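# Lift one staple stick out and set it upright

## Task

Pick a single stick of staples out of the staple box and set it down on the table with its legs pointing downward, placed far enough away that it touches neither the box's tray nor its sleeve.

## Robot and tools

Robot: two arms, left_arm and right_arm, each ending in a two-finger parallel gripper with a wrist camera. Calibrated bases in the scene frame: left_arm at (+0.003, +0.290, 0) m, quat_wxyz (+1.000, 0, 0, -0.031); right_arm at (+0.027, -0.346, +0.013) m, quat_wxyz (+1.000, 0, 0, +0.007). A camera stand sits behind the arms. Cameras, all 504x504: cam_high, cam_low (fixed), cam_left_wrist, cam_right_wrist. Image left/right does not match arm names.

Frames: the scene frame has its origin at table-top height, halfway between the nominal bases, +x pointing out over the table, +z up, and left_arm on the +y side. Fixed cameras and the table use the scene frame. Each arm reports its hand pose, velocities and targets in its own base frame. Motion offsets are along the current Hand target's own axes. On the gripper, +z points along the fingers and the fingers open along y. end_effector_position marks the spot between the pads, about 1 cm back from the tips. Reported poses can be a few cm off, more at long reach.

Row layout (used by execute_actions and move): one flat list of 14 numbers covering both arms, each in [-1, 1], even if one arm stays still: left_arm dx, dy, dz, rx, ry, rz, opening, then right_arm the same seven. dx..rz are offsets relative to that arm's Hand target at the start of the action or move, not absolute poses; 1.0 equals 0.6 m or 180 degrees; rx, ry, rz form one rotation vector. The opening is absolute, not an offset: +1 fully open (0.094 m), -1 closed. Zero in all six pose numbers re-commands the current Hand target. A 0 in the opening slot means half open, so to leave a gripper alone resend its present opening.

execute_actions(actions, cameras): actions is a list of actions; each action is a list of up to 15 rows, one per 1/30 s step; a shorter action repeats its last row. Every row within an action is measured from that action's start pose; the next action starts from the updated Hand target, so repeating an offset keeps moving. An empty list returns state plus all camera images. cameras: list of names, ["all"], or [].

move(target, speed, blend, opening_speed, grip_force, blocking, cameras): straight-line Cartesian path. target is one 14-number row or a list of up to 15 rows, every row an offset from the same starting Hand targets. speed: m/s, 0.002 to 2.9, default 0.25 (rotation capped at double that in rad/s); one value or one per target. blend: corner rounding in m for lists, 0 stops at each point. opening_speed: rate on the -1..+1 scale per second, minimum 0.2; use it to close gently on fragile parts. grip_force: newtons per pad, 10 to 50, one value or one per arm; it persists, and low force closes slowly. The whole move is capped at 10 s. Paths do not avoid obstacles or the other arm. Result adds a move: line with the ending (done, off_target, moving, held, fault) and limits (paced = pose clipped, held = steps withheld).

wait(seconds 0 to 10): lets time pass holding last commands; returns early if a running move finishes. stop(): brakes a running move. zoom_image(camera, region [x0, y0, x1, y1] in pixels, at most 504 wide and high): enlarges part of that camera's latest image. finished_scene(scene): ends the scene for good; call nothing after it in that reply.

Results: end_effector_position (m) and end_effector_quat_wxyz per arm in base frame; Hand target (the basis for next offsets); Tool commands; grip_measured on the opening scale (reads up to ~2.5 mm wide when empty, narrower than the part when squeezing); Joint positions (last value = opening in m); Joint velocities ("within noise" means still); joint torques (include arm weight, offsets and noise; first three wrap at ±28 N m); step readings of positions for action calls; MOTOR HOT at 75 °C, OVER-TEMPERATURE FAULT at 90 °C, which folds and disables that arm.

Behaviour: each step the commanded orientation is limited to 40 degrees from the measured one, so large turns take several steps. A gripper may rest a few cm short of target from friction or load; resend the gap as an offset. Squeeze rises ~1 N per 0.001 below first contact, then can jump to the force limit. To release, command an opening well above grip_measured.

Avoid: dropping the stick or releasing it while moving; fast contact or targets set deep past a surface; arm-to-arm contact, including one gripper closing on the other's fingers; strain on wrist camera cables; paths close by an arm's own base; anything leaving the table; long stretched holds that heat motors. An arm blocked by something keeps pushing until you command its target back past the gripper. Joint ranges (rad): waist -2.618..3.054, shoulder 0..3.142, elbow 0..3.142 (straight 2.901), wrist pitch -1.571..1.571, wrist yaw -1.571..1.571, wrist roll -2.094..2.094.

Each tool is called after "Request:" as name([rows], argument=value, ...), one row to a line, values as JSON.

## Session

Request:
execute_actions(actions=[])

Scene clock: 0.00 s.
left_arm: end_effector_position=(+0.4165, +0.0039, +0.1217) grip_measured=+1.000 end_effector_quat_wxyz=(+0.607, -0.009, +0.794, +0.033) | right_arm: end_effector_position=(+0.4018, +0.0074, +0.1171) grip_measured=+1.000 end_effector_quat_wxyz=(+0.617, +0.020, +0.784, -0.073)
Joint positions: left_arm=[-0.035 1.553 0.428 0.859 -0.097 0.017 0.094] | right_arm=[0.136 1.565 0.359 0.967 0.271 -0.027 0.094]
Joint velocities: within noise
Joint torques (N m): no reading
Heat: left arm: 44 °C; right arm: 37 °C.
Hand target: left_arm +0.4183, +0.0039, +0.1274; +0.612, -0.009, +0.790, +0.033 | right_arm +0.4039, +0.0075, +0.1238; +0.624, +0.022, +0.778, -0.072
Tool commands: left_gripper/opening=+1.0 right_gripper/opening=+1.0

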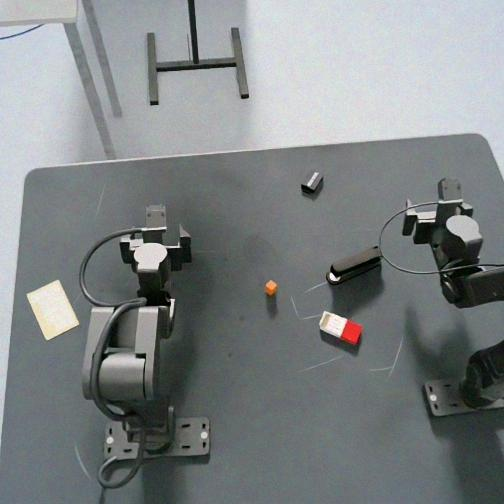

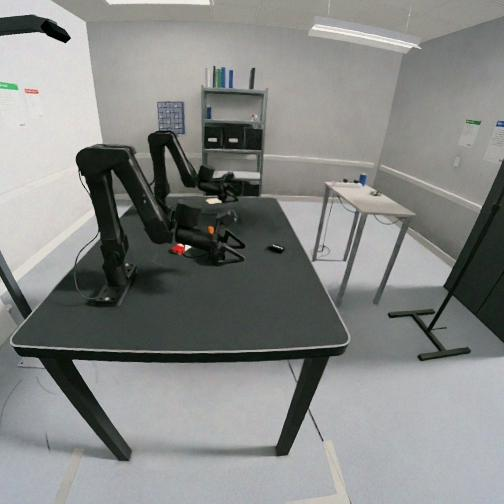

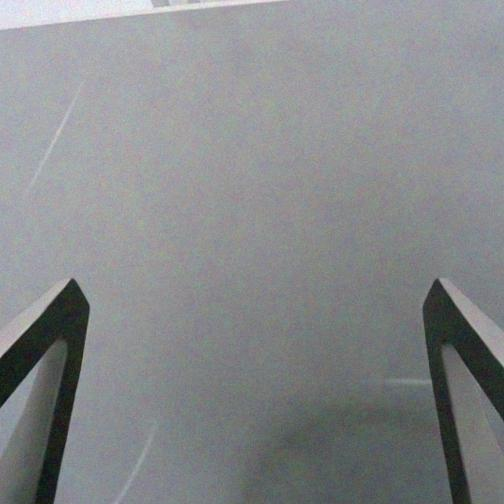

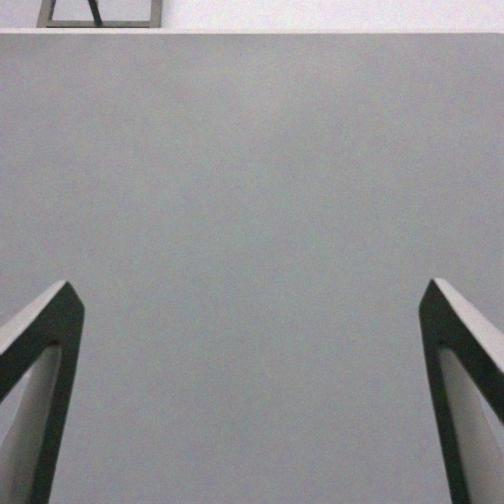

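Request:
zoom_image(camera="cam_high", region=[290, 280, 390, 380])

Request:
zoom_image(camera="cam_high", region=[250, 150, 400, 300])

Request:
zoom_image(camera="cam_low", region=[140, 190, 300, 290])

Scaled by 5.040 from the camera's 504x504 image, which has a finer 720x720 frame.

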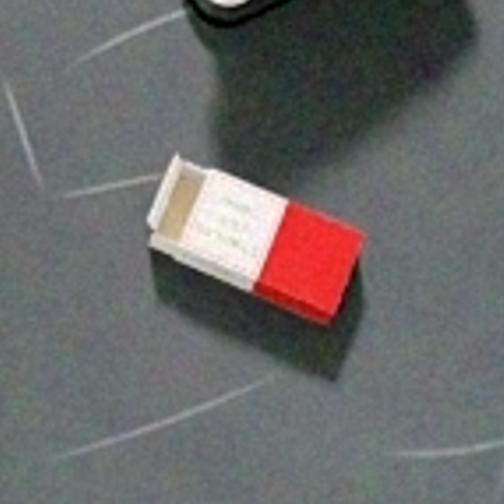

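Scaled by 3.360 from the camera's 504x504 image, which has a finer 720x720 frame.

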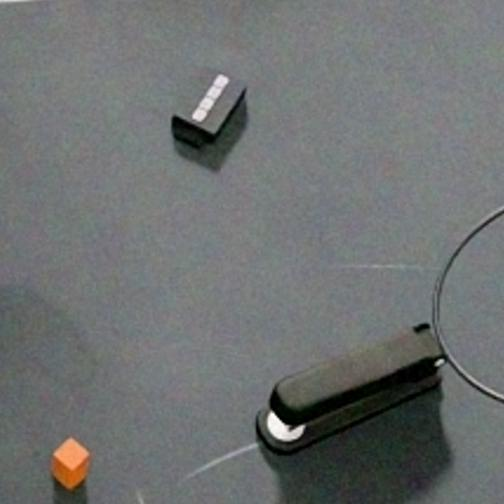

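Scaled by 3.150 from the camera's 504x504 image, which has a finer 720x720 frame.

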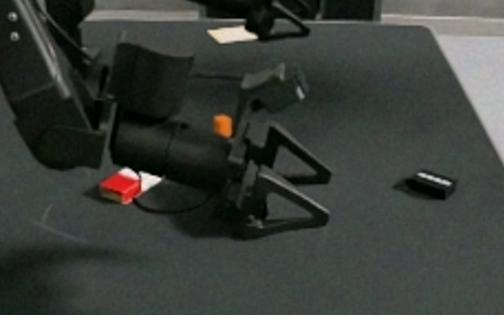

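Request:
move(target=[0.029,-0.453,-0.342,0.587,0.089,0.326,1,0,0,0,0,0,0,1], speed=0.4, cameras=["cam_left_wrist","cam_high"])

Scene clock: 10.20 s.
left_arm: end_effector_position=(+0.2285, -0.2777, +0.1494) grip_measured=+1.000 end_effector_quat_wxyz=(+0.202, +0.788, +0.485, -0.320) | right_arm: end_effector_position=(+0.4018, +0.0074, +0.1171) grip_measured=+1.000 end_effector_quat_wxyz=(+0.617, +0.020, +0.784, -0.073)
Joint positions: left_arm=[-0.527 1.773 1.417 -1.146 0.774 1.483 0.094] | right_arm=[0.136 1.565 0.359 0.967 0.271 -0.027 0.094]
Joint torques (N m): left_arm=[0.09 -7.06 8.35 0.25 0.4 0.11] | right_arm=[-0.03 -5.65 4.51 1.92 0.02 0.02]
Heat: left arm: 45 °C; right arm: 37 °C.
Hand target: left_arm +0.2305, -0.2799, +0.1502; +0.200, +0.788, +0.483, -0.326 | right_arm +0.4039, +0.0075, +0.1238; +0.624, +0.022, +0.778, -0.072
Off the commanded pose: left_arm 0.003 m, 1 deg | right_arm 0.007 m, 1 deg.
move: done
Images, in order (width x height): cam_high 504x504, cam_left_wrist 504x504.

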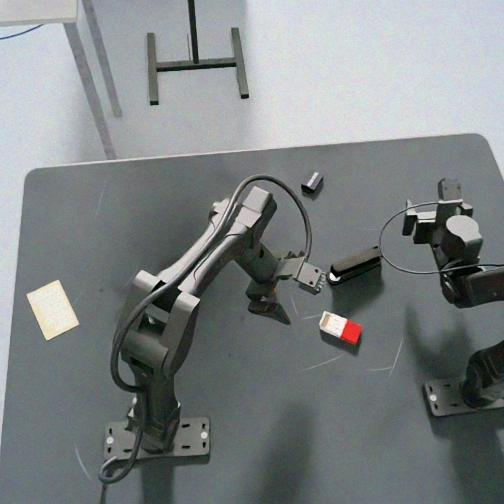

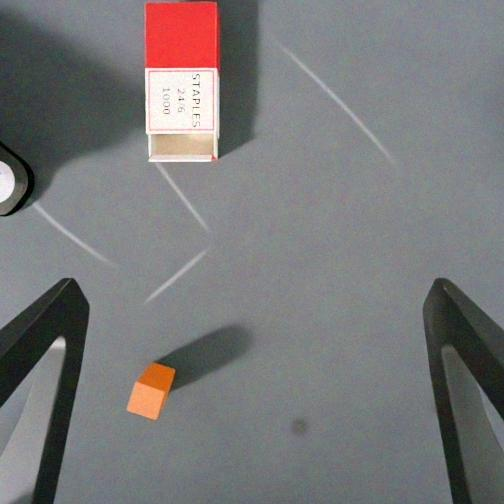

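Request:
move(target=[0,0.067,0,0,0,0,1,0.111,0.285,-0.435,-0.336,0.146,-0.156,1], speed=0.3, cameras=["all"])

Scene clock: 17.40 s.
left_arm: end_effector_position=(+0.2626, -0.2975, +0.1512) grip_measured=+1.000 end_effector_quat_wxyz=(+0.202, +0.790, +0.482, -0.320) | right_arm: end_effector_position=(+0.1564, +0.2022, +0.0865) grip_measured=+1.000 end_effector_quat_wxyz=(+0.325, -0.455, +0.810, +0.176)
Joint positions: left_arm=[-0.527 1.927 1.623 -1.201 0.774 1.492 0.094] | right_arm=[0.815 0.799 0.405 -0.429 -0.132 -0.157 0.094]
Joint torques (N m): left_arm=[0.64 -8.29 8.46 0.26 0.41 0.07] | right_arm=[0.42 -0.28 7.95 1.4 -0.18 0.15]
Heat: left arm: 46 °C; right arm: 38 °C.
Hand target: left_arm +0.2662, -0.2982, +0.1503; +0.200, +0.788, +0.483, -0.326 | right_arm +0.1578, +0.2090, +0.0994; +0.333, -0.454, +0.805, +0.188
Off the commanded pose: left_arm 0.004 m, 1 deg | right_arm 0.015 m, 2 deg.
move: off_target (right_arm)

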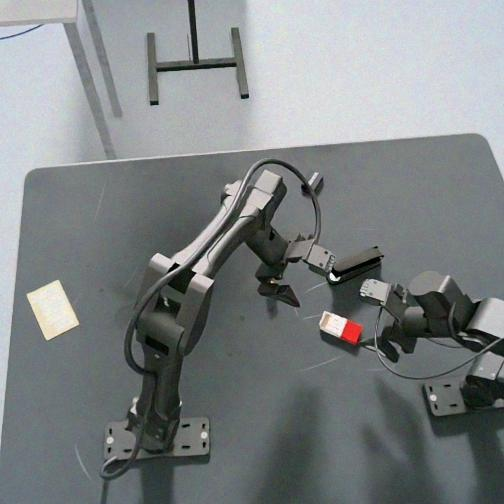

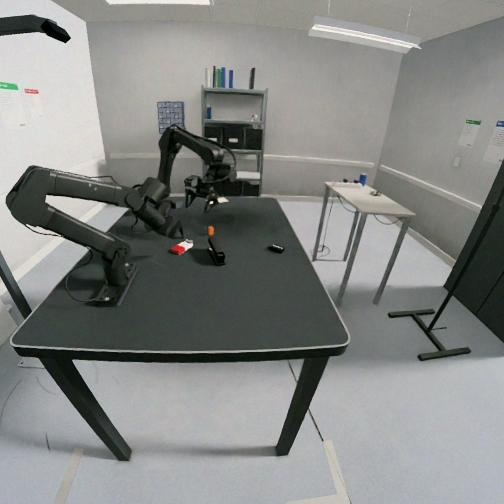

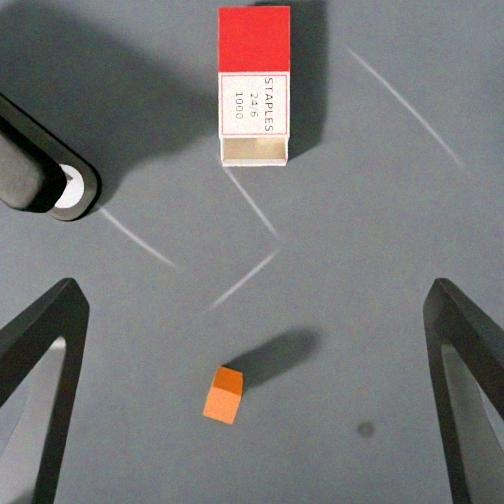

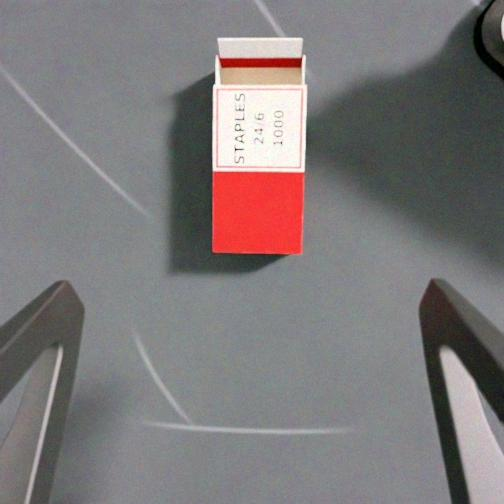

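Request:
move([
  [0.053,0.159,0,0,0,0,1,0.053,0.116,0,0,0,0,1],
], cameras=[], speed=0.01)

Scene clock: 30.43 s.
left_arm: end_effector_position=(+0.3592, -0.3216, +0.1344) grip_measured=+1.000 end_effector_quat_wxyz=(+0.206, +0.791, +0.481, -0.317) | right_arm: end_effector_position=(+0.0863, +0.2285, +0.0804) grip_measured=+1.000 end_effector_quat_wxyz=(+0.332, -0.457, +0.802, +0.193)
Joint positions: left_arm=[-0.468 2.385 2.278 -1.445 0.774 1.573 0.094] | right_arm=[1.378 0.721 0.344 -0.434 0.235 0.247 0.094]
Joint torques (N m): left_arm=[0.53 -11.3 8.28 0.11 0.42 0.07] | right_arm=[0.44 -0.2 4.79 1.42 0.18 0.11]
Heat: left arm: 46 °C; right arm: 39 °C.
Hand target: left_arm +0.3610, -0.3213, +0.1280; +0.200, +0.788, +0.483, -0.326 (not the last commanded pose) | right_arm +0.0871, +0.2256, +0.0770; +0.333, -0.454, +0.805, +0.187
Off the commanded pose: left_arm 0.007 m, 1 deg | right_arm 0.004 m, 1 deg.
move: done
No camera images: "cameras" was empty.

Request:
move([
  [0,-0.158,0,0,0,0,1,0,-0.115,0,0,0,0,1],
  [0,-0.158,0.159,0,-0.111,0,1,0,-0.115,0.08,0,0,0,1],
], cameras=["all"], speed=0.2)

Scene clock: 34.70 s.
left_arm: end_effector_position=(+0.2502, -0.3361, +0.0591) grip_measured=+1.000 end_effector_quat_wxyz=(+0.278, +0.728, +0.444, -0.442) | right_arm: end_effector_position=(+0.1643, +0.2193, +0.0458) grip_measured=+1.000 end_effector_quat_wxyz=(+0.333, -0.457, +0.803, +0.188)
Joint positions: left_arm=[-0.541 2.095 1.282 -0.602 1.092 1.409 0.094] | right_arm=[0.832 0.986 0.272 -0.082 -0.14 -0.144 0.094]
Joint torques (N m): left_arm=[-0.23 -10.55 4.72 0.65 0.74 -0.06] | right_arm=[0.46 -0.9 4.41 1.65 -0.01 0.13]
Heat: left arm: 46 °C; right arm: 39 °C.
Hand target: left_arm +0.2460, -0.3382, +0.0604; +0.280, +0.719, +0.441, -0.458 | right_arm +0.1636, +0.2189, +0.0430; +0.333, -0.454, +0.805, +0.187
Off the commanded pose: left_arm 0.005 m, 2 deg | right_arm 0.003 m, 0 deg.
move: done

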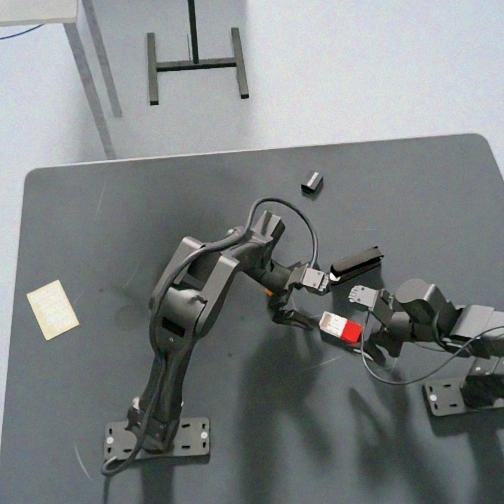

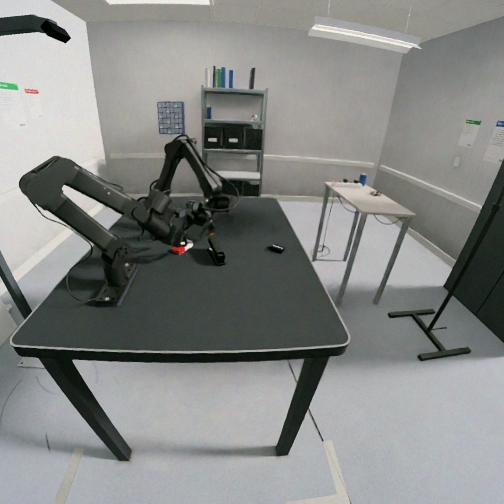

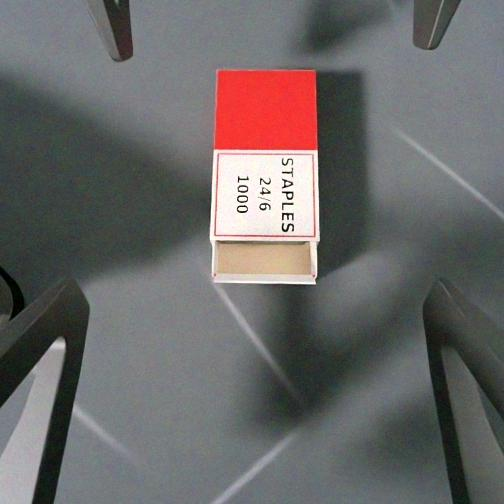

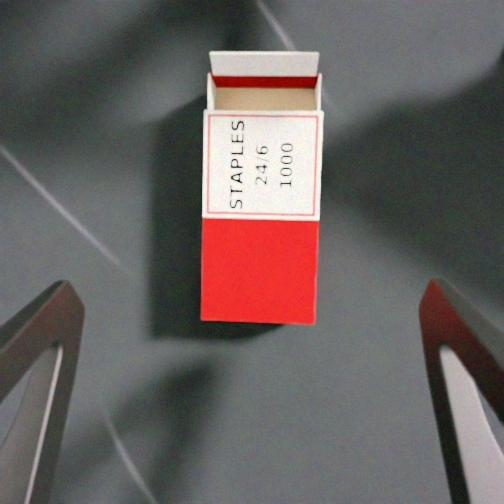

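Request:
move(target=[0.055,-0.006,0.066,0,0,0,1,0.040,0.003,0.066,0,0,0,1], cameras=["cam_left_wrist","cam_right_wrist"], speed=0.08)

Scene clock: 37.50 s.
left_arm: end_effector_position=(+0.2384, -0.3564, +0.0227) grip_measured=+1.000 end_effector_quat_wxyz=(+0.290, +0.725, +0.438, -0.446) | right_arm: end_effector_position=(+0.1725, +0.2333, +0.0056) grip_measured=+1.000 end_effector_quat_wxyz=(+0.345, -0.456, +0.798, +0.190)
Joint positions: left_arm=[-0.6 2.161 1.184 -0.297 1.099 1.274 0.094] | right_arm=[0.856 1.297 0.18 0.348 -0.12 -0.13 0.094]
Joint torques (N m): left_arm=[-0.32 -8.92 4.34 0.84 0.55 -0.11] | right_arm=[0.47 -1.69 3.18 1.48 -0.01 0.15]
Heat: left arm: 45 °C; right arm: 38 °C.
Hand target: left_arm +0.2328, -0.3561, +0.0137; +0.280, +0.720, +0.441, -0.458 | right_arm +0.1680, +0.2293, -0.0018; +0.333, -0.454, +0.805, +0.187
Off the commanded pose: left_arm 0.010 m, 2 deg | right_arm 0.010 m, 2 deg.
move: done
Images, in order (width x height): cam_left_wrist 504x504, cam_right_wrist 504x504.

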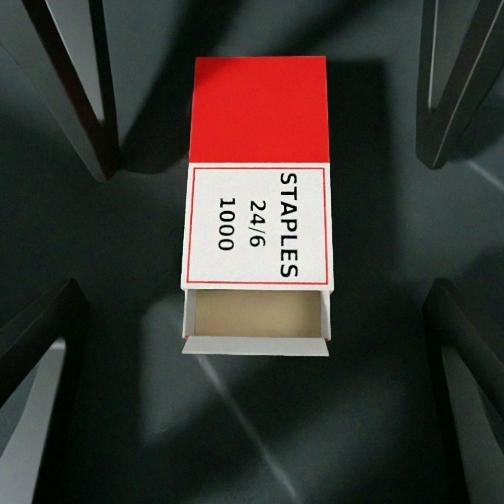

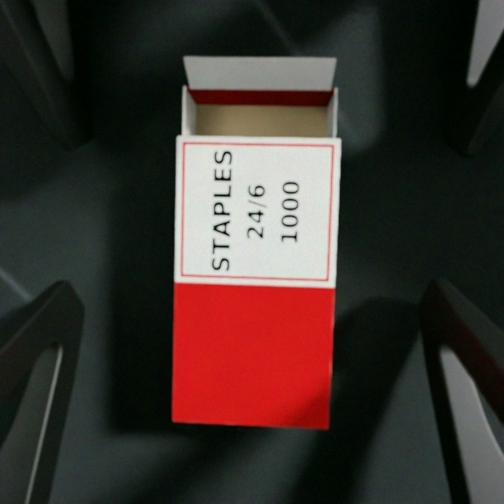

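Request:
move(target=[0.016,0,0,0,0,0,0,0,0,0,0,0,0,0], speed=0.05, cameras=["cam_left_wrist","cam_right_wrist"])

Request:
move(target=[0,0,0,0,0,0,-0.28,0,0,0,0,0,0,-0.28], grip_force=14, cameras=["cam_left_wrist","cam_right_wrist"])

Scene clock: 39.40 s.
left_arm: end_effector_position=(+0.2375, -0.3574, +0.0213) grip_measured=+0.001 end_effector_quat_wxyz=(+0.295, +0.723, +0.429, -0.453) | right_arm: end_effector_position=(+0.1725, +0.2333, +0.0057) grip_measured=+0.003 end_effector_quat_wxyz=(+0.345, -0.455, +0.799, +0.190)
Joint positions: left_arm=[-0.599 2.176 1.184 -0.282 1.121 1.285 0.047] | right_arm=[0.856 1.297 0.18 0.348 -0.12 -0.128 0.047]
Joint torques (N m): left_arm=[0.51 -8.16 4.08 0.77 0.38 0.03] | right_arm=[0.5 -1.65 3.21 1.47 -0.02 0.13]
Heat: left arm: 45 °C; right arm: 38 °C.
Hand target: left_arm +0.2346, -0.3526, +0.0051; +0.280, +0.720, +0.441, -0.458 | right_arm +0.1680, +0.2293, -0.0017; +0.333, -0.454, +0.805, +0.187
Off the commanded pose: left_arm 0.017 m, 2 deg | right_arm 0.010 m, 2 deg.
move: off_target (left_arm)
Images, in order (width x height): cam_left_wrist 504x504, cam_right_wrist 504x504.

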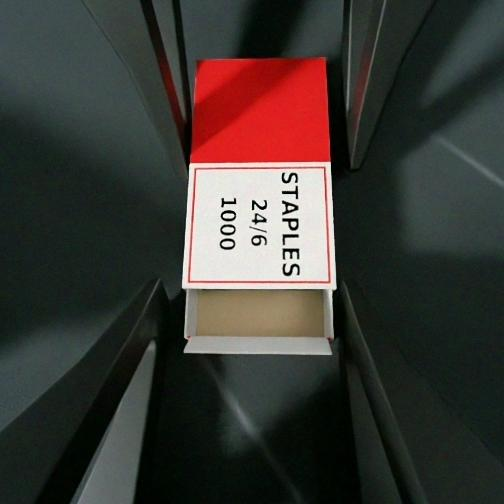

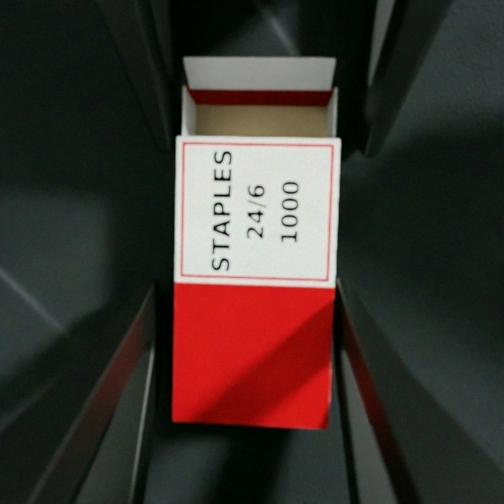

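Scene clock: 40.67 s.
left_arm: end_effector_position=(+0.2386, -0.3582, +0.0212) grip_measured=-0.207 end_effector_quat_wxyz=(+0.298, +0.724, +0.427, -0.452) | right_arm: end_effector_position=(+0.1734, +0.2328, +0.0057) grip_measured=-0.133 end_effector_quat_wxyz=(+0.345, -0.452, +0.801, +0.189)
Joint positions: left_arm=[-0.599 2.177 1.184 -0.272 1.121 1.285 0.037] | right_arm=[0.856 1.297 0.18 0.349 -0.115 -0.123 0.041]
Joint torques (N m): left_arm=[0.5 -8.34 4.08 0.68 0.39 0.04] | right_arm=[0.46 -1.66 3.21 1.48 -0.07 0.02]
Heat: left arm: 45 °C; right arm: 38 °C.
Hand target: left_arm +0.2346, -0.3526, +0.0051; +0.280, +0.720, +0.441, -0.458 | right_arm +0.1679, +0.2293, -0.0018; +0.333, -0.454, +0.805, +0.188
Off the commanded pose: left_arm 0.017 m, 3 deg | right_arm 0.010 m, 1 deg.
grip_force (N): 14, 14
move: off_target (left_arm)
Images, in order (width x height): cam_left_wrist 504x504, cam_right_wrist 504x504.

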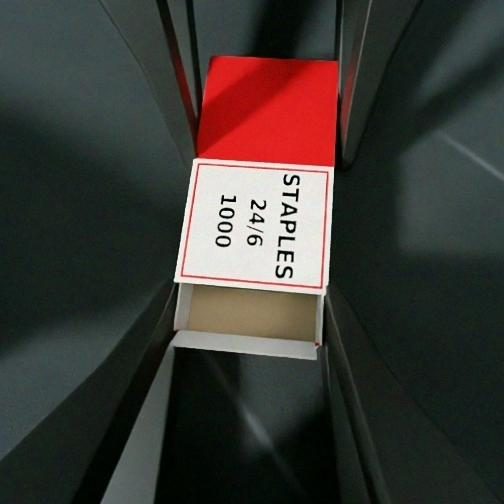

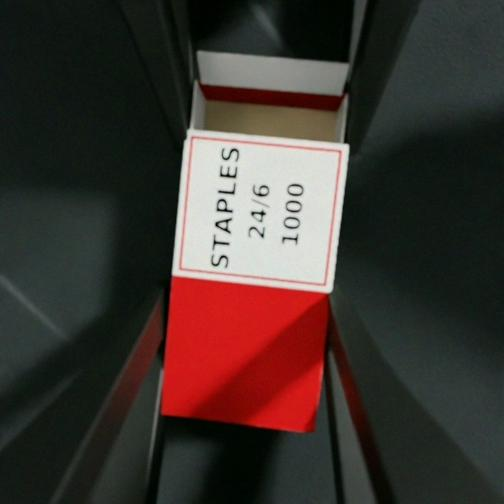

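Request:
move(target=[0.021,0,-0.0915,0,0,0,-0.28,0,0,0,0,0,0,-0.28], speed=0.06, cameras=["cam_left_wrist","cam_right_wrist"])

Scene clock: 42.90 s.
left_arm: end_effector_position=(+0.2593, -0.3048, +0.0208) grip_measured=-0.226 end_effector_quat_wxyz=(+0.287, +0.725, +0.437, -0.448) | right_arm: end_effector_position=(+0.1739, +0.2349, +0.0078) grip_measured=-0.183 end_effector_quat_wxyz=(+0.350, -0.452, +0.798, +0.192)
Joint positions: left_arm=[-0.451 2.201 1.261 -0.646 1.121 1.616 0.036] | right_arm=[0.859 1.297 0.18 0.36 -0.116 -0.121 0.038]
Joint torques (N m): left_arm=[0.61 -8.92 6.31 0 0.53 0.13] | right_arm=[0.28 -1.7 3.22 1.37 -0.06 0.04]
Heat: left arm: 45 °C; right arm: 38 °C.
Hand target: left_arm +0.2597, -0.3034, +0.0169; +0.280, +0.720, +0.441, -0.458 | right_arm +0.1679, +0.2293, -0.0018; +0.333, -0.454, +0.805, +0.187
Off the commanded pose: left_arm 0.004 m, 2 deg | right_arm 0.013 m, 2 deg.
grip_force (N): 14, 14
move: off_target (right_arm)
Images, in order (width x height): cam_left_wrist 504x504, cam_right_wrist 504x504.

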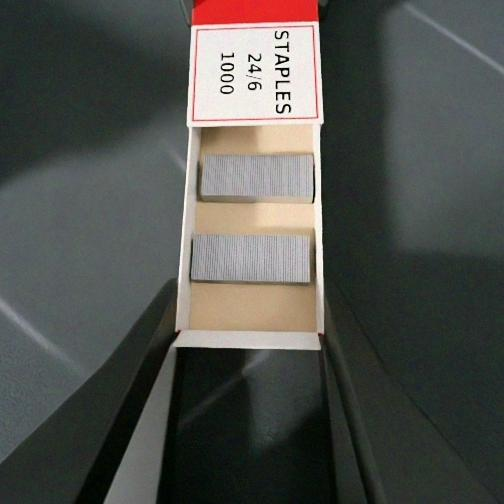

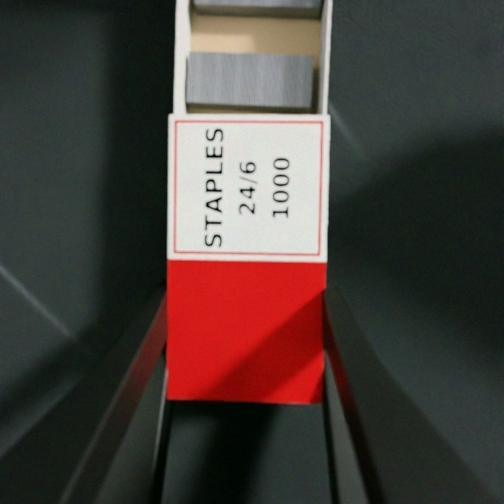

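Request:
move([
  [0,0,0,0,0,0,0.1,0,0,0,0,0,0,0.1],
  [-0.123,0,-0.131,0,0,0,0.1,-0.012,0,-0.13,0,0,0,0.1],
  [-0.119,-0.002,-0.014,-0.314,0.237,-0.410,-0.4,-0.012,0,-0.13,0,0,0,0.1],
], speed=0.25, grip_force=50, cameras=["all"])

Scene clock: 53.63 s.
left_arm: end_effector_position=(+0.2442, -0.3214, +0.0869) grip_measured=-0.398 end_effector_quat_wxyz=(+0.083, +0.236, +0.968, -0.031) | right_arm: end_effector_position=(+0.1372, +0.1802, +0.0413) grip_measured=+0.097 end_effector_quat_wxyz=(+0.314, -0.452, +0.816, +0.178)
Joint positions: left_arm=[-0.951 1.927 1.558 -1.035 -0.062 -0.467 0.028] | right_arm=[0.794 0.675 0.209 -0.379 -0.153 -0.16 0.052]
Joint torques (N m): left_arm=[-0.21 -8.47 8.68 0.51 -0.19 -0.14] | right_arm=[-0.57 -0.88 7.95 1.36 -0.2 -0.11]
Heat: left arm: 45 °C; right arm: 39 °C.
Hand target: left_arm +0.2483, -0.3230, +0.0851; +0.085, +0.232, +0.969, -0.021 | right_arm +0.1419, +0.1865, +0.0584; +0.333, -0.454, +0.805, +0.187
Off the commanded pose: left_arm 0.005 m, 1 deg | right_arm 0.019 m, 3 deg.
move: off_target (right_arm)

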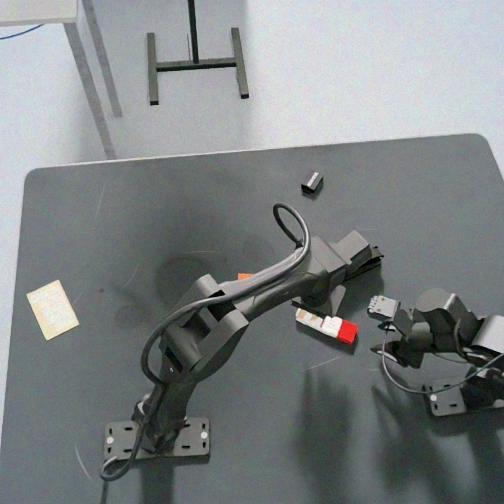

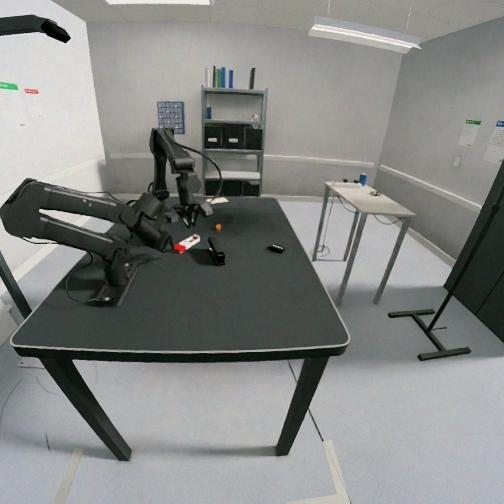

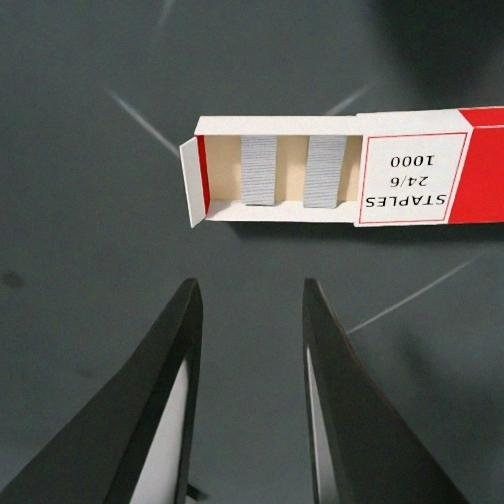

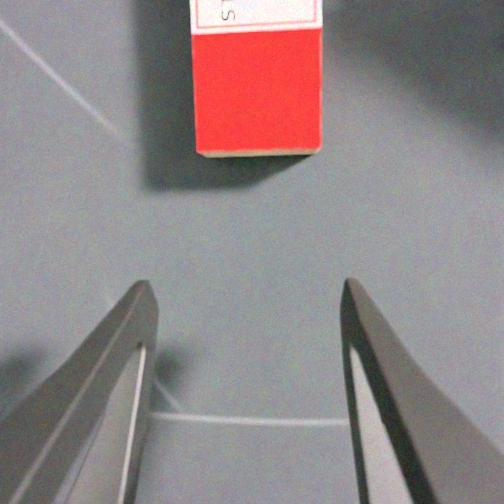

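Request:
move(target=[0.010,-0.004,0.086,0,0,0,-0.52,0,0,0,0,0,0,0.1], speed=0.15, cameras=["cam_left_wrist"])

Scene clock: 57.83 s.
left_arm: end_effector_position=(+0.2479, -0.3264, +0.0402) grip_measured=-0.518 end_effector_quat_wxyz=(+0.082, +0.235, +0.968, -0.030) | right_arm: end_effector_position=(+0.1372, +0.1802, +0.0413) grip_measured=+0.097 end_effector_quat_wxyz=(+0.314, -0.452, +0.816, +0.178)
Joint positions: left_arm=[-0.951 1.991 1.459 -0.876 -0.062 -0.469 0.023] | right_arm=[0.794 0.675 0.209 -0.379 -0.153 -0.16 0.052]
Joint torques (N m): left_arm=[-0.35 -9.37 5.91 0.71 -0.19 -0.14] | right_arm=[-0.58 -0.92 7.94 1.35 -0.2 -0.11]
Heat: left arm: 46 °C; right arm: 39 °C.
Hand target: left_arm +0.2500, -0.3267, +0.0333; +0.085, +0.232, +0.969, -0.021 | right_arm +0.1419, +0.1865, +0.0584; +0.333, -0.454, +0.805, +0.187
Off the commanded pose: left_arm 0.007 m, 1 deg | right_arm 0.019 m, 3 deg.
move: off_target (right_arm)
Images, in order (width x height): cam_left_wrist 504x504.

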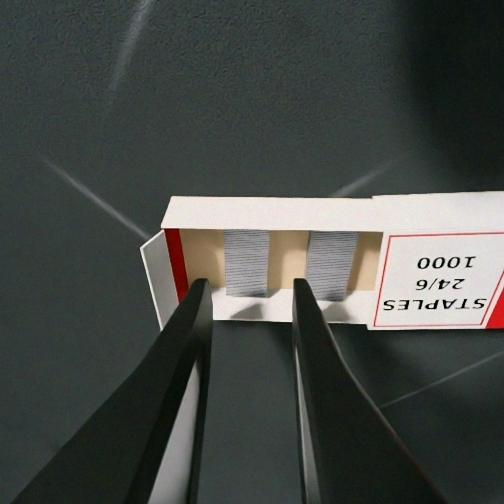

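Request:
move(target=[0.0225,0.0025,0.037,0,0,0,-0.52,0,0,0,0,0,0,0.1], speed=0.06, cameras=["cam_left_wrist"])

Scene clock: 60.27 s.
left_arm: end_effector_position=(+0.2434, -0.3237, +0.0203) grip_measured=-0.519 end_effector_quat_wxyz=(+0.086, +0.234, +0.968, -0.032) | right_arm: end_effector_position=(+0.1372, +0.1802, +0.0413) grip_measured=+0.097 end_effector_quat_wxyz=(+0.314, -0.452, +0.816, +0.178)
Joint positions: left_arm=[-0.957 1.991 1.374 -0.782 -0.064 -0.477 0.023] | right_arm=[0.794 0.675 0.209 -0.379 -0.153 -0.16 0.052]
Joint torques (N m): left_arm=[-0.57 -9.17 4.36 0.83 -0.18 -0.14] | right_arm=[-0.57 -0.91 7.95 1.36 -0.19 -0.12]
Heat: left arm: 45 °C; right arm: 40 °C.
Hand target: left_arm +0.2422, -0.3211, +0.0091; +0.085, +0.232, +0.969, -0.021 | right_arm +0.1419, +0.1865, +0.0584; +0.333, -0.454, +0.805, +0.187
Off the commanded pose: left_arm 0.012 m, 1 deg | right_arm 0.019 m, 3 deg.
move: off_target (left_arm, right_arm)
Images, in order (width x height): cam_left_wrist 504x504.

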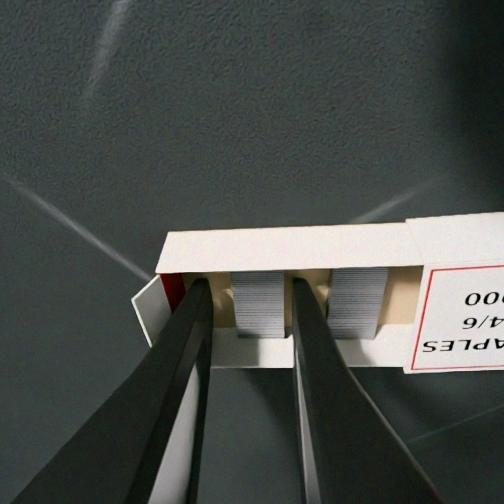

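Request:
move(target=[0.011,-0.003,0.021,0,0,0,-0.52,0,0,0,0,0,0,0.1], speed=0.05, cameras=["cam_left_wrist"])

Scene clock: 62.10 s.
left_arm: end_effector_position=(+0.2452, -0.3274, +0.0196) grip_measured=-0.519 end_effector_quat_wxyz=(+0.101, +0.232, +0.967, -0.038) | right_arm: end_effector_position=(+0.1372, +0.1802, +0.0413) grip_measured=+0.097 end_effector_quat_wxyz=(+0.314, -0.452, +0.816, +0.178)
Joint positions: left_arm=[-0.965 1.982 1.351 -0.737 -0.078 -0.486 0.023] | right_arm=[0.794 0.675 0.209 -0.379 -0.153 -0.16 0.052]
Joint torques (N m): left_arm=[-0.73 -7.46 2.71 0.95 -0.09 -0.13] | right_arm=[-0.55 -0.88 7.95 1.36 -0.19 -0.12]
Heat: left arm: 45 °C; right arm: 40 °C.
Hand target: left_arm +0.2376, -0.3208, -0.0045; +0.085, +0.232, +0.969, -0.021 | right_arm +0.1419, +0.1865, +0.0584; +0.333, -0.454, +0.805, +0.187
Off the commanded pose: left_arm 0.026 m, 3 deg | right_arm 0.019 m, 3 deg.
move: off_target (left_arm, right_arm)
Images, in order (width x height): cam_left_wrist 504x504.

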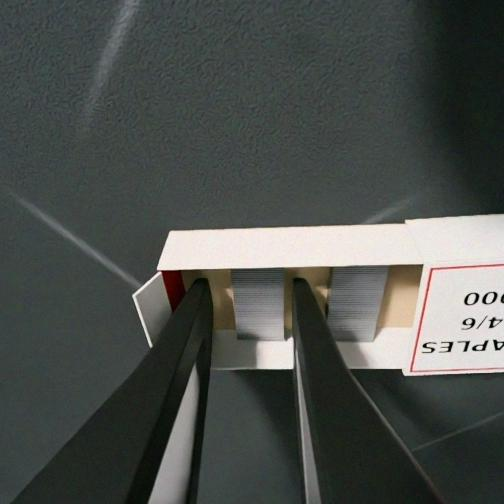

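Request:
move([
  [-0.003,0,-0.022,0,0,0,-0.52,0,0,0,0,0,0,0.1],
  [-0.003,0,-0.022,0,0,0,-0.82,0,0,0,0,0,0,0.1],
], speed=0.05, grip_force=18, cameras=["cam_left_wrist"])

Scene clock: 64.67 s.
left_arm: end_effector_position=(+0.2450, -0.3297, +0.0203) grip_measured=-0.724 end_effector_quat_wxyz=(+0.104, +0.232, +0.966, -0.041) | right_arm: end_effector_position=(+0.1372, +0.1802, +0.0413) grip_measured=+0.097 end_effector_quat_wxyz=(+0.314, -0.452, +0.816, +0.178)
Joint positions: left_arm=[-0.969 1.981 1.351 -0.731 -0.078 -0.489 0.013] | right_arm=[0.794 0.675 0.209 -0.379 -0.153 -0.16 0.052]
Joint torques (N m): left_arm=[-0.46 -9.2 4.98 0.45 -0.08 -0.12] | right_arm=[-0.58 -0.9 7.97 1.36 -0.19 -0.12]
Heat: left arm: 45 °C; right arm: 40 °C.
Hand target: left_arm +0.2371, -0.3205, +0.0089; +0.085, +0.232, +0.969, -0.021 | right_arm +0.1419, +0.1865, +0.0584; +0.333, -0.454, +0.805, +0.187
Off the commanded pose: left_arm 0.017 m, 3 deg | right_arm 0.019 m, 3 deg.
grip_force (N): 18, 18
move: off_target (left_arm, right_arm); target 2's new opening was sent with left_arm's hand 0.015 m and 3 deg from that target
Images, in order (width x height): cam_left_wrist 504x504.

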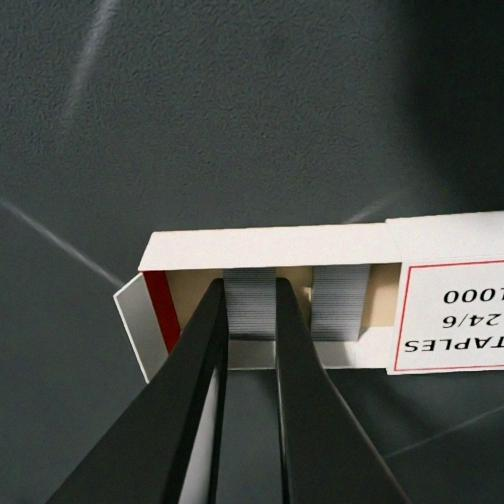

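Request:
move(target=[-0.043,-0.008,-0.162,0,0,0,-0.82,0,0,0,0,0,0,0.1], speed=0.08, cameras=["cam_left_wrist","cam_high"])

Scene clock: 67.37 s.
left_arm: end_effector_position=(+0.2412, -0.3242, +0.0895) grip_measured=-0.724 end_effector_quat_wxyz=(+0.067, +0.235, +0.970, -0.008) | right_arm: end_effector_position=(+0.1372, +0.1802, +0.0413) grip_measured=+0.097 end_effector_quat_wxyz=(+0.314, -0.452, +0.816, +0.178)
Joint positions: left_arm=[-0.969 1.981 1.651 -1.13 -0.078 -0.489 0.013] | right_arm=[0.794 0.675 0.209 -0.379 -0.153 -0.16 0.052]
Joint torques (N m): left_arm=[-0.44 -14.43 8.31 0.39 -0.08 -0.12] | right_arm=[-0.59 -0.88 7.94 1.36 -0.2 -0.13]
Heat: left arm: 45 °C; right arm: 40 °C.
Hand target: left_arm +0.2425, -0.3284, +0.1091; +0.085, +0.232, +0.969, -0.021 | right_arm +0.1419, +0.1865, +0.0584; +0.333, -0.454, +0.805, +0.187
Off the commanded pose: left_arm 0.020 m, 3 deg | right_arm 0.019 m, 3 deg.
grip_force (N): 18, 18
move: off_target (left_arm, right_arm)
Images, in order (width x height): cam_high 504x504, cam_left_wrist 504x504.

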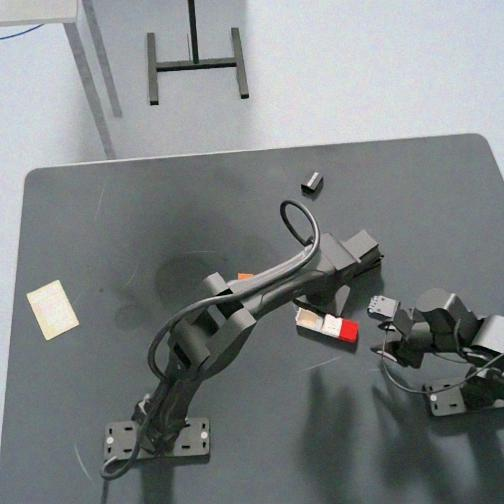

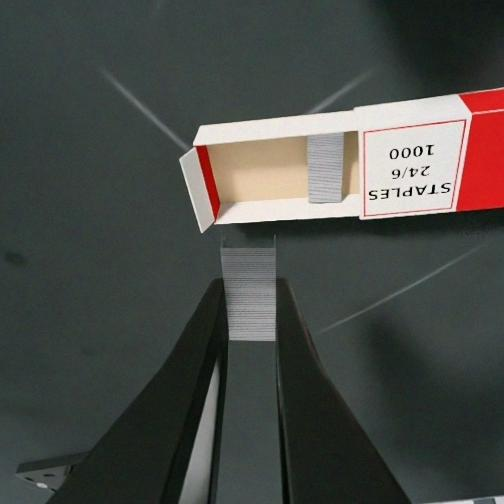

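Request:
move([
  [0.181,0,-0.0275,0,0,0,-0.82,0,0,0,0,0,0,0.1],
  [0.193,0,0.054,0,0,0,-0.82,0,0,0,0,0,0,0.1],
], speed=0.15, blend=[0.02,0], cameras=["cam_left_wrist","cam_low"])

Scene clock: 70.40 s.
left_arm: end_effector_position=(+0.1426, -0.2798, +0.0592) grip_measured=-0.724 end_effector_quat_wxyz=(+0.076, +0.237, +0.968, -0.026) | right_arm: end_effector_position=(+0.1372, +0.1802, +0.0413) grip_measured=+0.097 end_effector_quat_wxyz=(+0.314, -0.452, +0.816, +0.178)
Joint positions: left_arm=[-1.153 1.644 1.101 -0.893 -0.088 -0.667 0.013] | right_arm=[0.794 0.675 0.209 -0.379 -0.153 -0.16 0.052]
Joint torques (N m): left_arm=[-0.2 -7.12 5.52 0.67 -0.23 -0.15] | right_arm=[-0.58 -0.87 7.95 1.36 -0.2 -0.12]
Heat: left arm: 45 °C; right arm: 40 °C.
Hand target: left_arm +0.1458, -0.2795, +0.0569; +0.085, +0.232, +0.969, -0.021 | right_arm +0.1419, +0.1865, +0.0584; +0.333, -0.454, +0.805, +0.187
Off the commanded pose: left_arm 0.004 m, 1 deg | right_arm 0.019 m, 3 deg.
grip_force (N): 18, 18
move: off_target (right_arm)
Images, in order (width x height): cam_low 504x504, cam_left_wrist 504x504.

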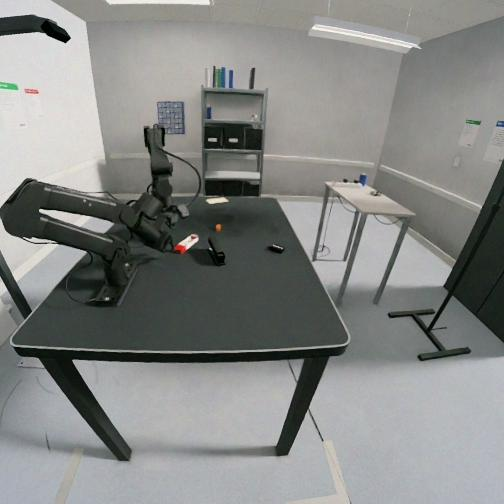

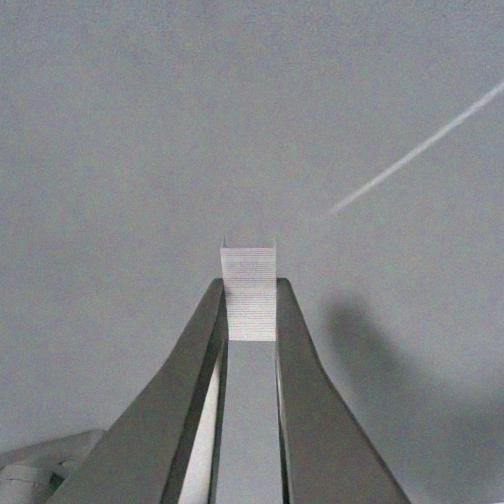

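Request:
move(target=[0.010,0,0.068,0,0,0,-0.82,0,0,0,0,0,0,0.1], speed=0.05, cameras=["cam_left_wrist"])

Scene clock: 72.23 s.
left_arm: end_effector_position=(+0.1437, -0.2821, +0.0214) grip_measured=-0.724 end_effector_quat_wxyz=(+0.080, +0.237, +0.968, -0.031) | right_arm: end_effector_position=(+0.1372, +0.1802, +0.0413) grip_measured=+0.097 end_effector_quat_wxyz=(+0.314, -0.452, +0.816, +0.178)
Joint positions: left_arm=[-1.153 1.698 0.999 -0.724 -0.088 -0.667 0.013] | right_arm=[0.794 0.675 0.209 -0.379 -0.153 -0.16 0.052]
Joint torques (N m): left_arm=[0.05 -6.26 5.2 0.73 -0.22 -0.12] | right_arm=[-0.58 -0.91 7.95 1.36 -0.2 -0.12]
Heat: left arm: 45 °C; right arm: 41 °C.
Hand target: left_arm +0.1469, -0.2802, +0.0157; +0.085, +0.232, +0.969, -0.022 | right_arm +0.1419, +0.1865, +0.0584; +0.333, -0.454, +0.805, +0.187
Off the commanded pose: left_arm 0.007 m, 1 deg | right_arm 0.019 m, 3 deg.
grip_force (N): 18, 18
move: off_target (right_arm)
Images, in order (width x height): cam_left_wrist 504x504.

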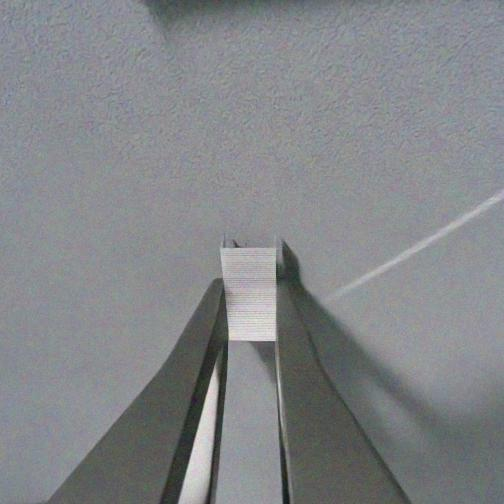

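Near contact. Down a few mm more, then release and lift, checking.

Request:
move([
  [0.002,0,0.012,0,0,0,-0.82,0,0,0,0,0,0,0.1],
  [0.002,0,0.012,0,0,0,-0.55,0,0,0,0,0,0,0.1],
], speed=0.03, cameras=["cam_left_wrist"])

Request:
move(target=[-0.025,0,-0.16,0,0,0,-0.5,0,0,0,0,0,0,0.1], speed=0.12, cameras=["cam_left_wrist","cam_high"])

Scene clock: 74.30 s.
left_arm: end_effector_position=(+0.1459, -0.2853, +0.0181) grip_measured=-0.552 end_effector_quat_wxyz=(+0.086, +0.236, +0.967, -0.036) | right_arm: end_effector_position=(+0.1372, +0.1802, +0.0413) grip_measured=+0.097 end_effector_quat_wxyz=(+0.314, -0.452, +0.816, +0.178)
Joint positions: left_arm=[-1.153 1.705 0.988 -0.691 -0.093 -0.667 0.021] | right_arm=[0.794 0.675 0.209 -0.379 -0.153 -0.16 0.052]
Joint torques (N m): left_arm=[0.02 -5.63 4.68 0.71 -0.2 -0.11] | right_arm=[-0.58 -0.87 7.98 1.36 -0.2 -0.12]
Heat: left arm: 45 °C; right arm: 41 °C.
Hand target: left_arm +0.1470, -0.2803, +0.0084; +0.085, +0.232, +0.969, -0.021 | right_arm +0.1419, +0.1865, +0.0584; +0.333, -0.454, +0.805, +0.187
Off the commanded pose: left_arm 0.011 m, 2 deg | right_arm 0.019 m, 3 deg.
grip_force (N): 18, 18
move: off_target (left_arm, right_arm); target 2's new opening was sent with left_arm's hand 0.011 m and 2 deg from that target
Images, in order (width x height): cam_left_wrist 504x504.

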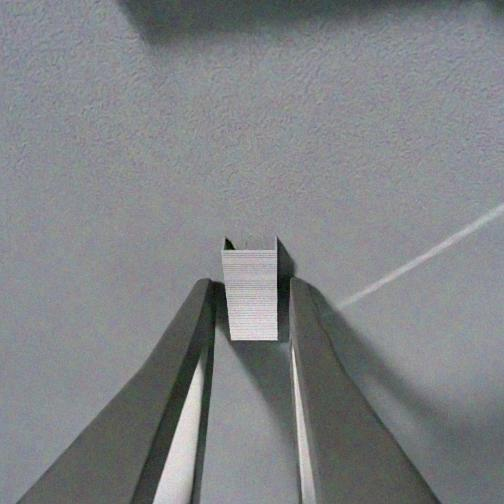

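Scene clock: 75.90 s.
left_arm: end_effector_position=(+0.1420, -0.2765, +0.0912) grip_measured=-0.502 end_effector_quat_wxyz=(+0.068, +0.237, +0.969, -0.012) | right_arm: end_effector_position=(+0.1372, +0.1802, +0.0413) grip_measured=+0.097 end_effector_quat_wxyz=(+0.314, -0.452, +0.816, +0.178)
Joint positions: left_arm=[-1.153 1.634 1.225 -1.061 -0.093 -0.668 0.023] | right_arm=[0.794 0.675 0.209 -0.379 -0.153 -0.16 0.052]
Joint torques (N m): left_arm=[-0.32 -10.4 8.12 0.4 -0.19 -0.15] | right_arm=[-0.55 -0.91 7.98 1.36 -0.2 -0.11]
Heat: left arm: 45 °C; right arm: 41 °C.
Hand target: left_arm +0.1452, -0.2792, +0.1055; +0.085, +0.232, +0.969, -0.021 | right_arm +0.1419, +0.1865, +0.0584; +0.333, -0.454, +0.805, +0.187
Off the commanded pose: left_arm 0.015 m, 2 deg | right_arm 0.019 m, 3 deg.
grip_force (N): 18, 18
move: off_target (left_arm, right_arm)
Images, in order (width x height): cam_high 504x504, cam_left_wrist 504x504.

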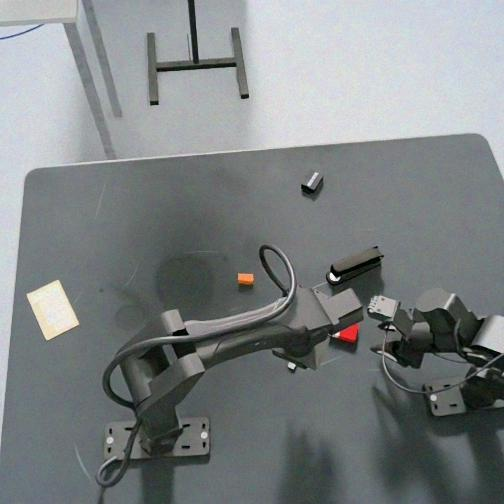

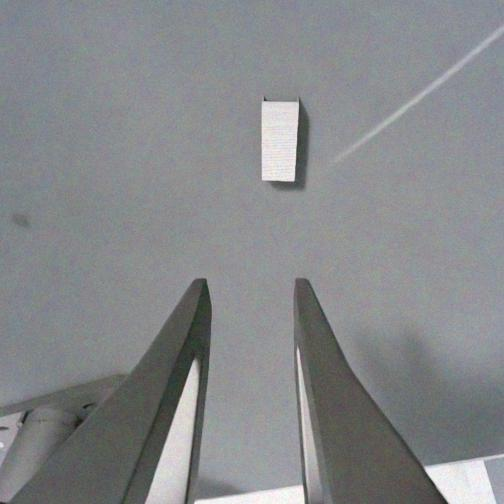

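Request:
finished_scene(scene=2)

The scene is finished: the task was done.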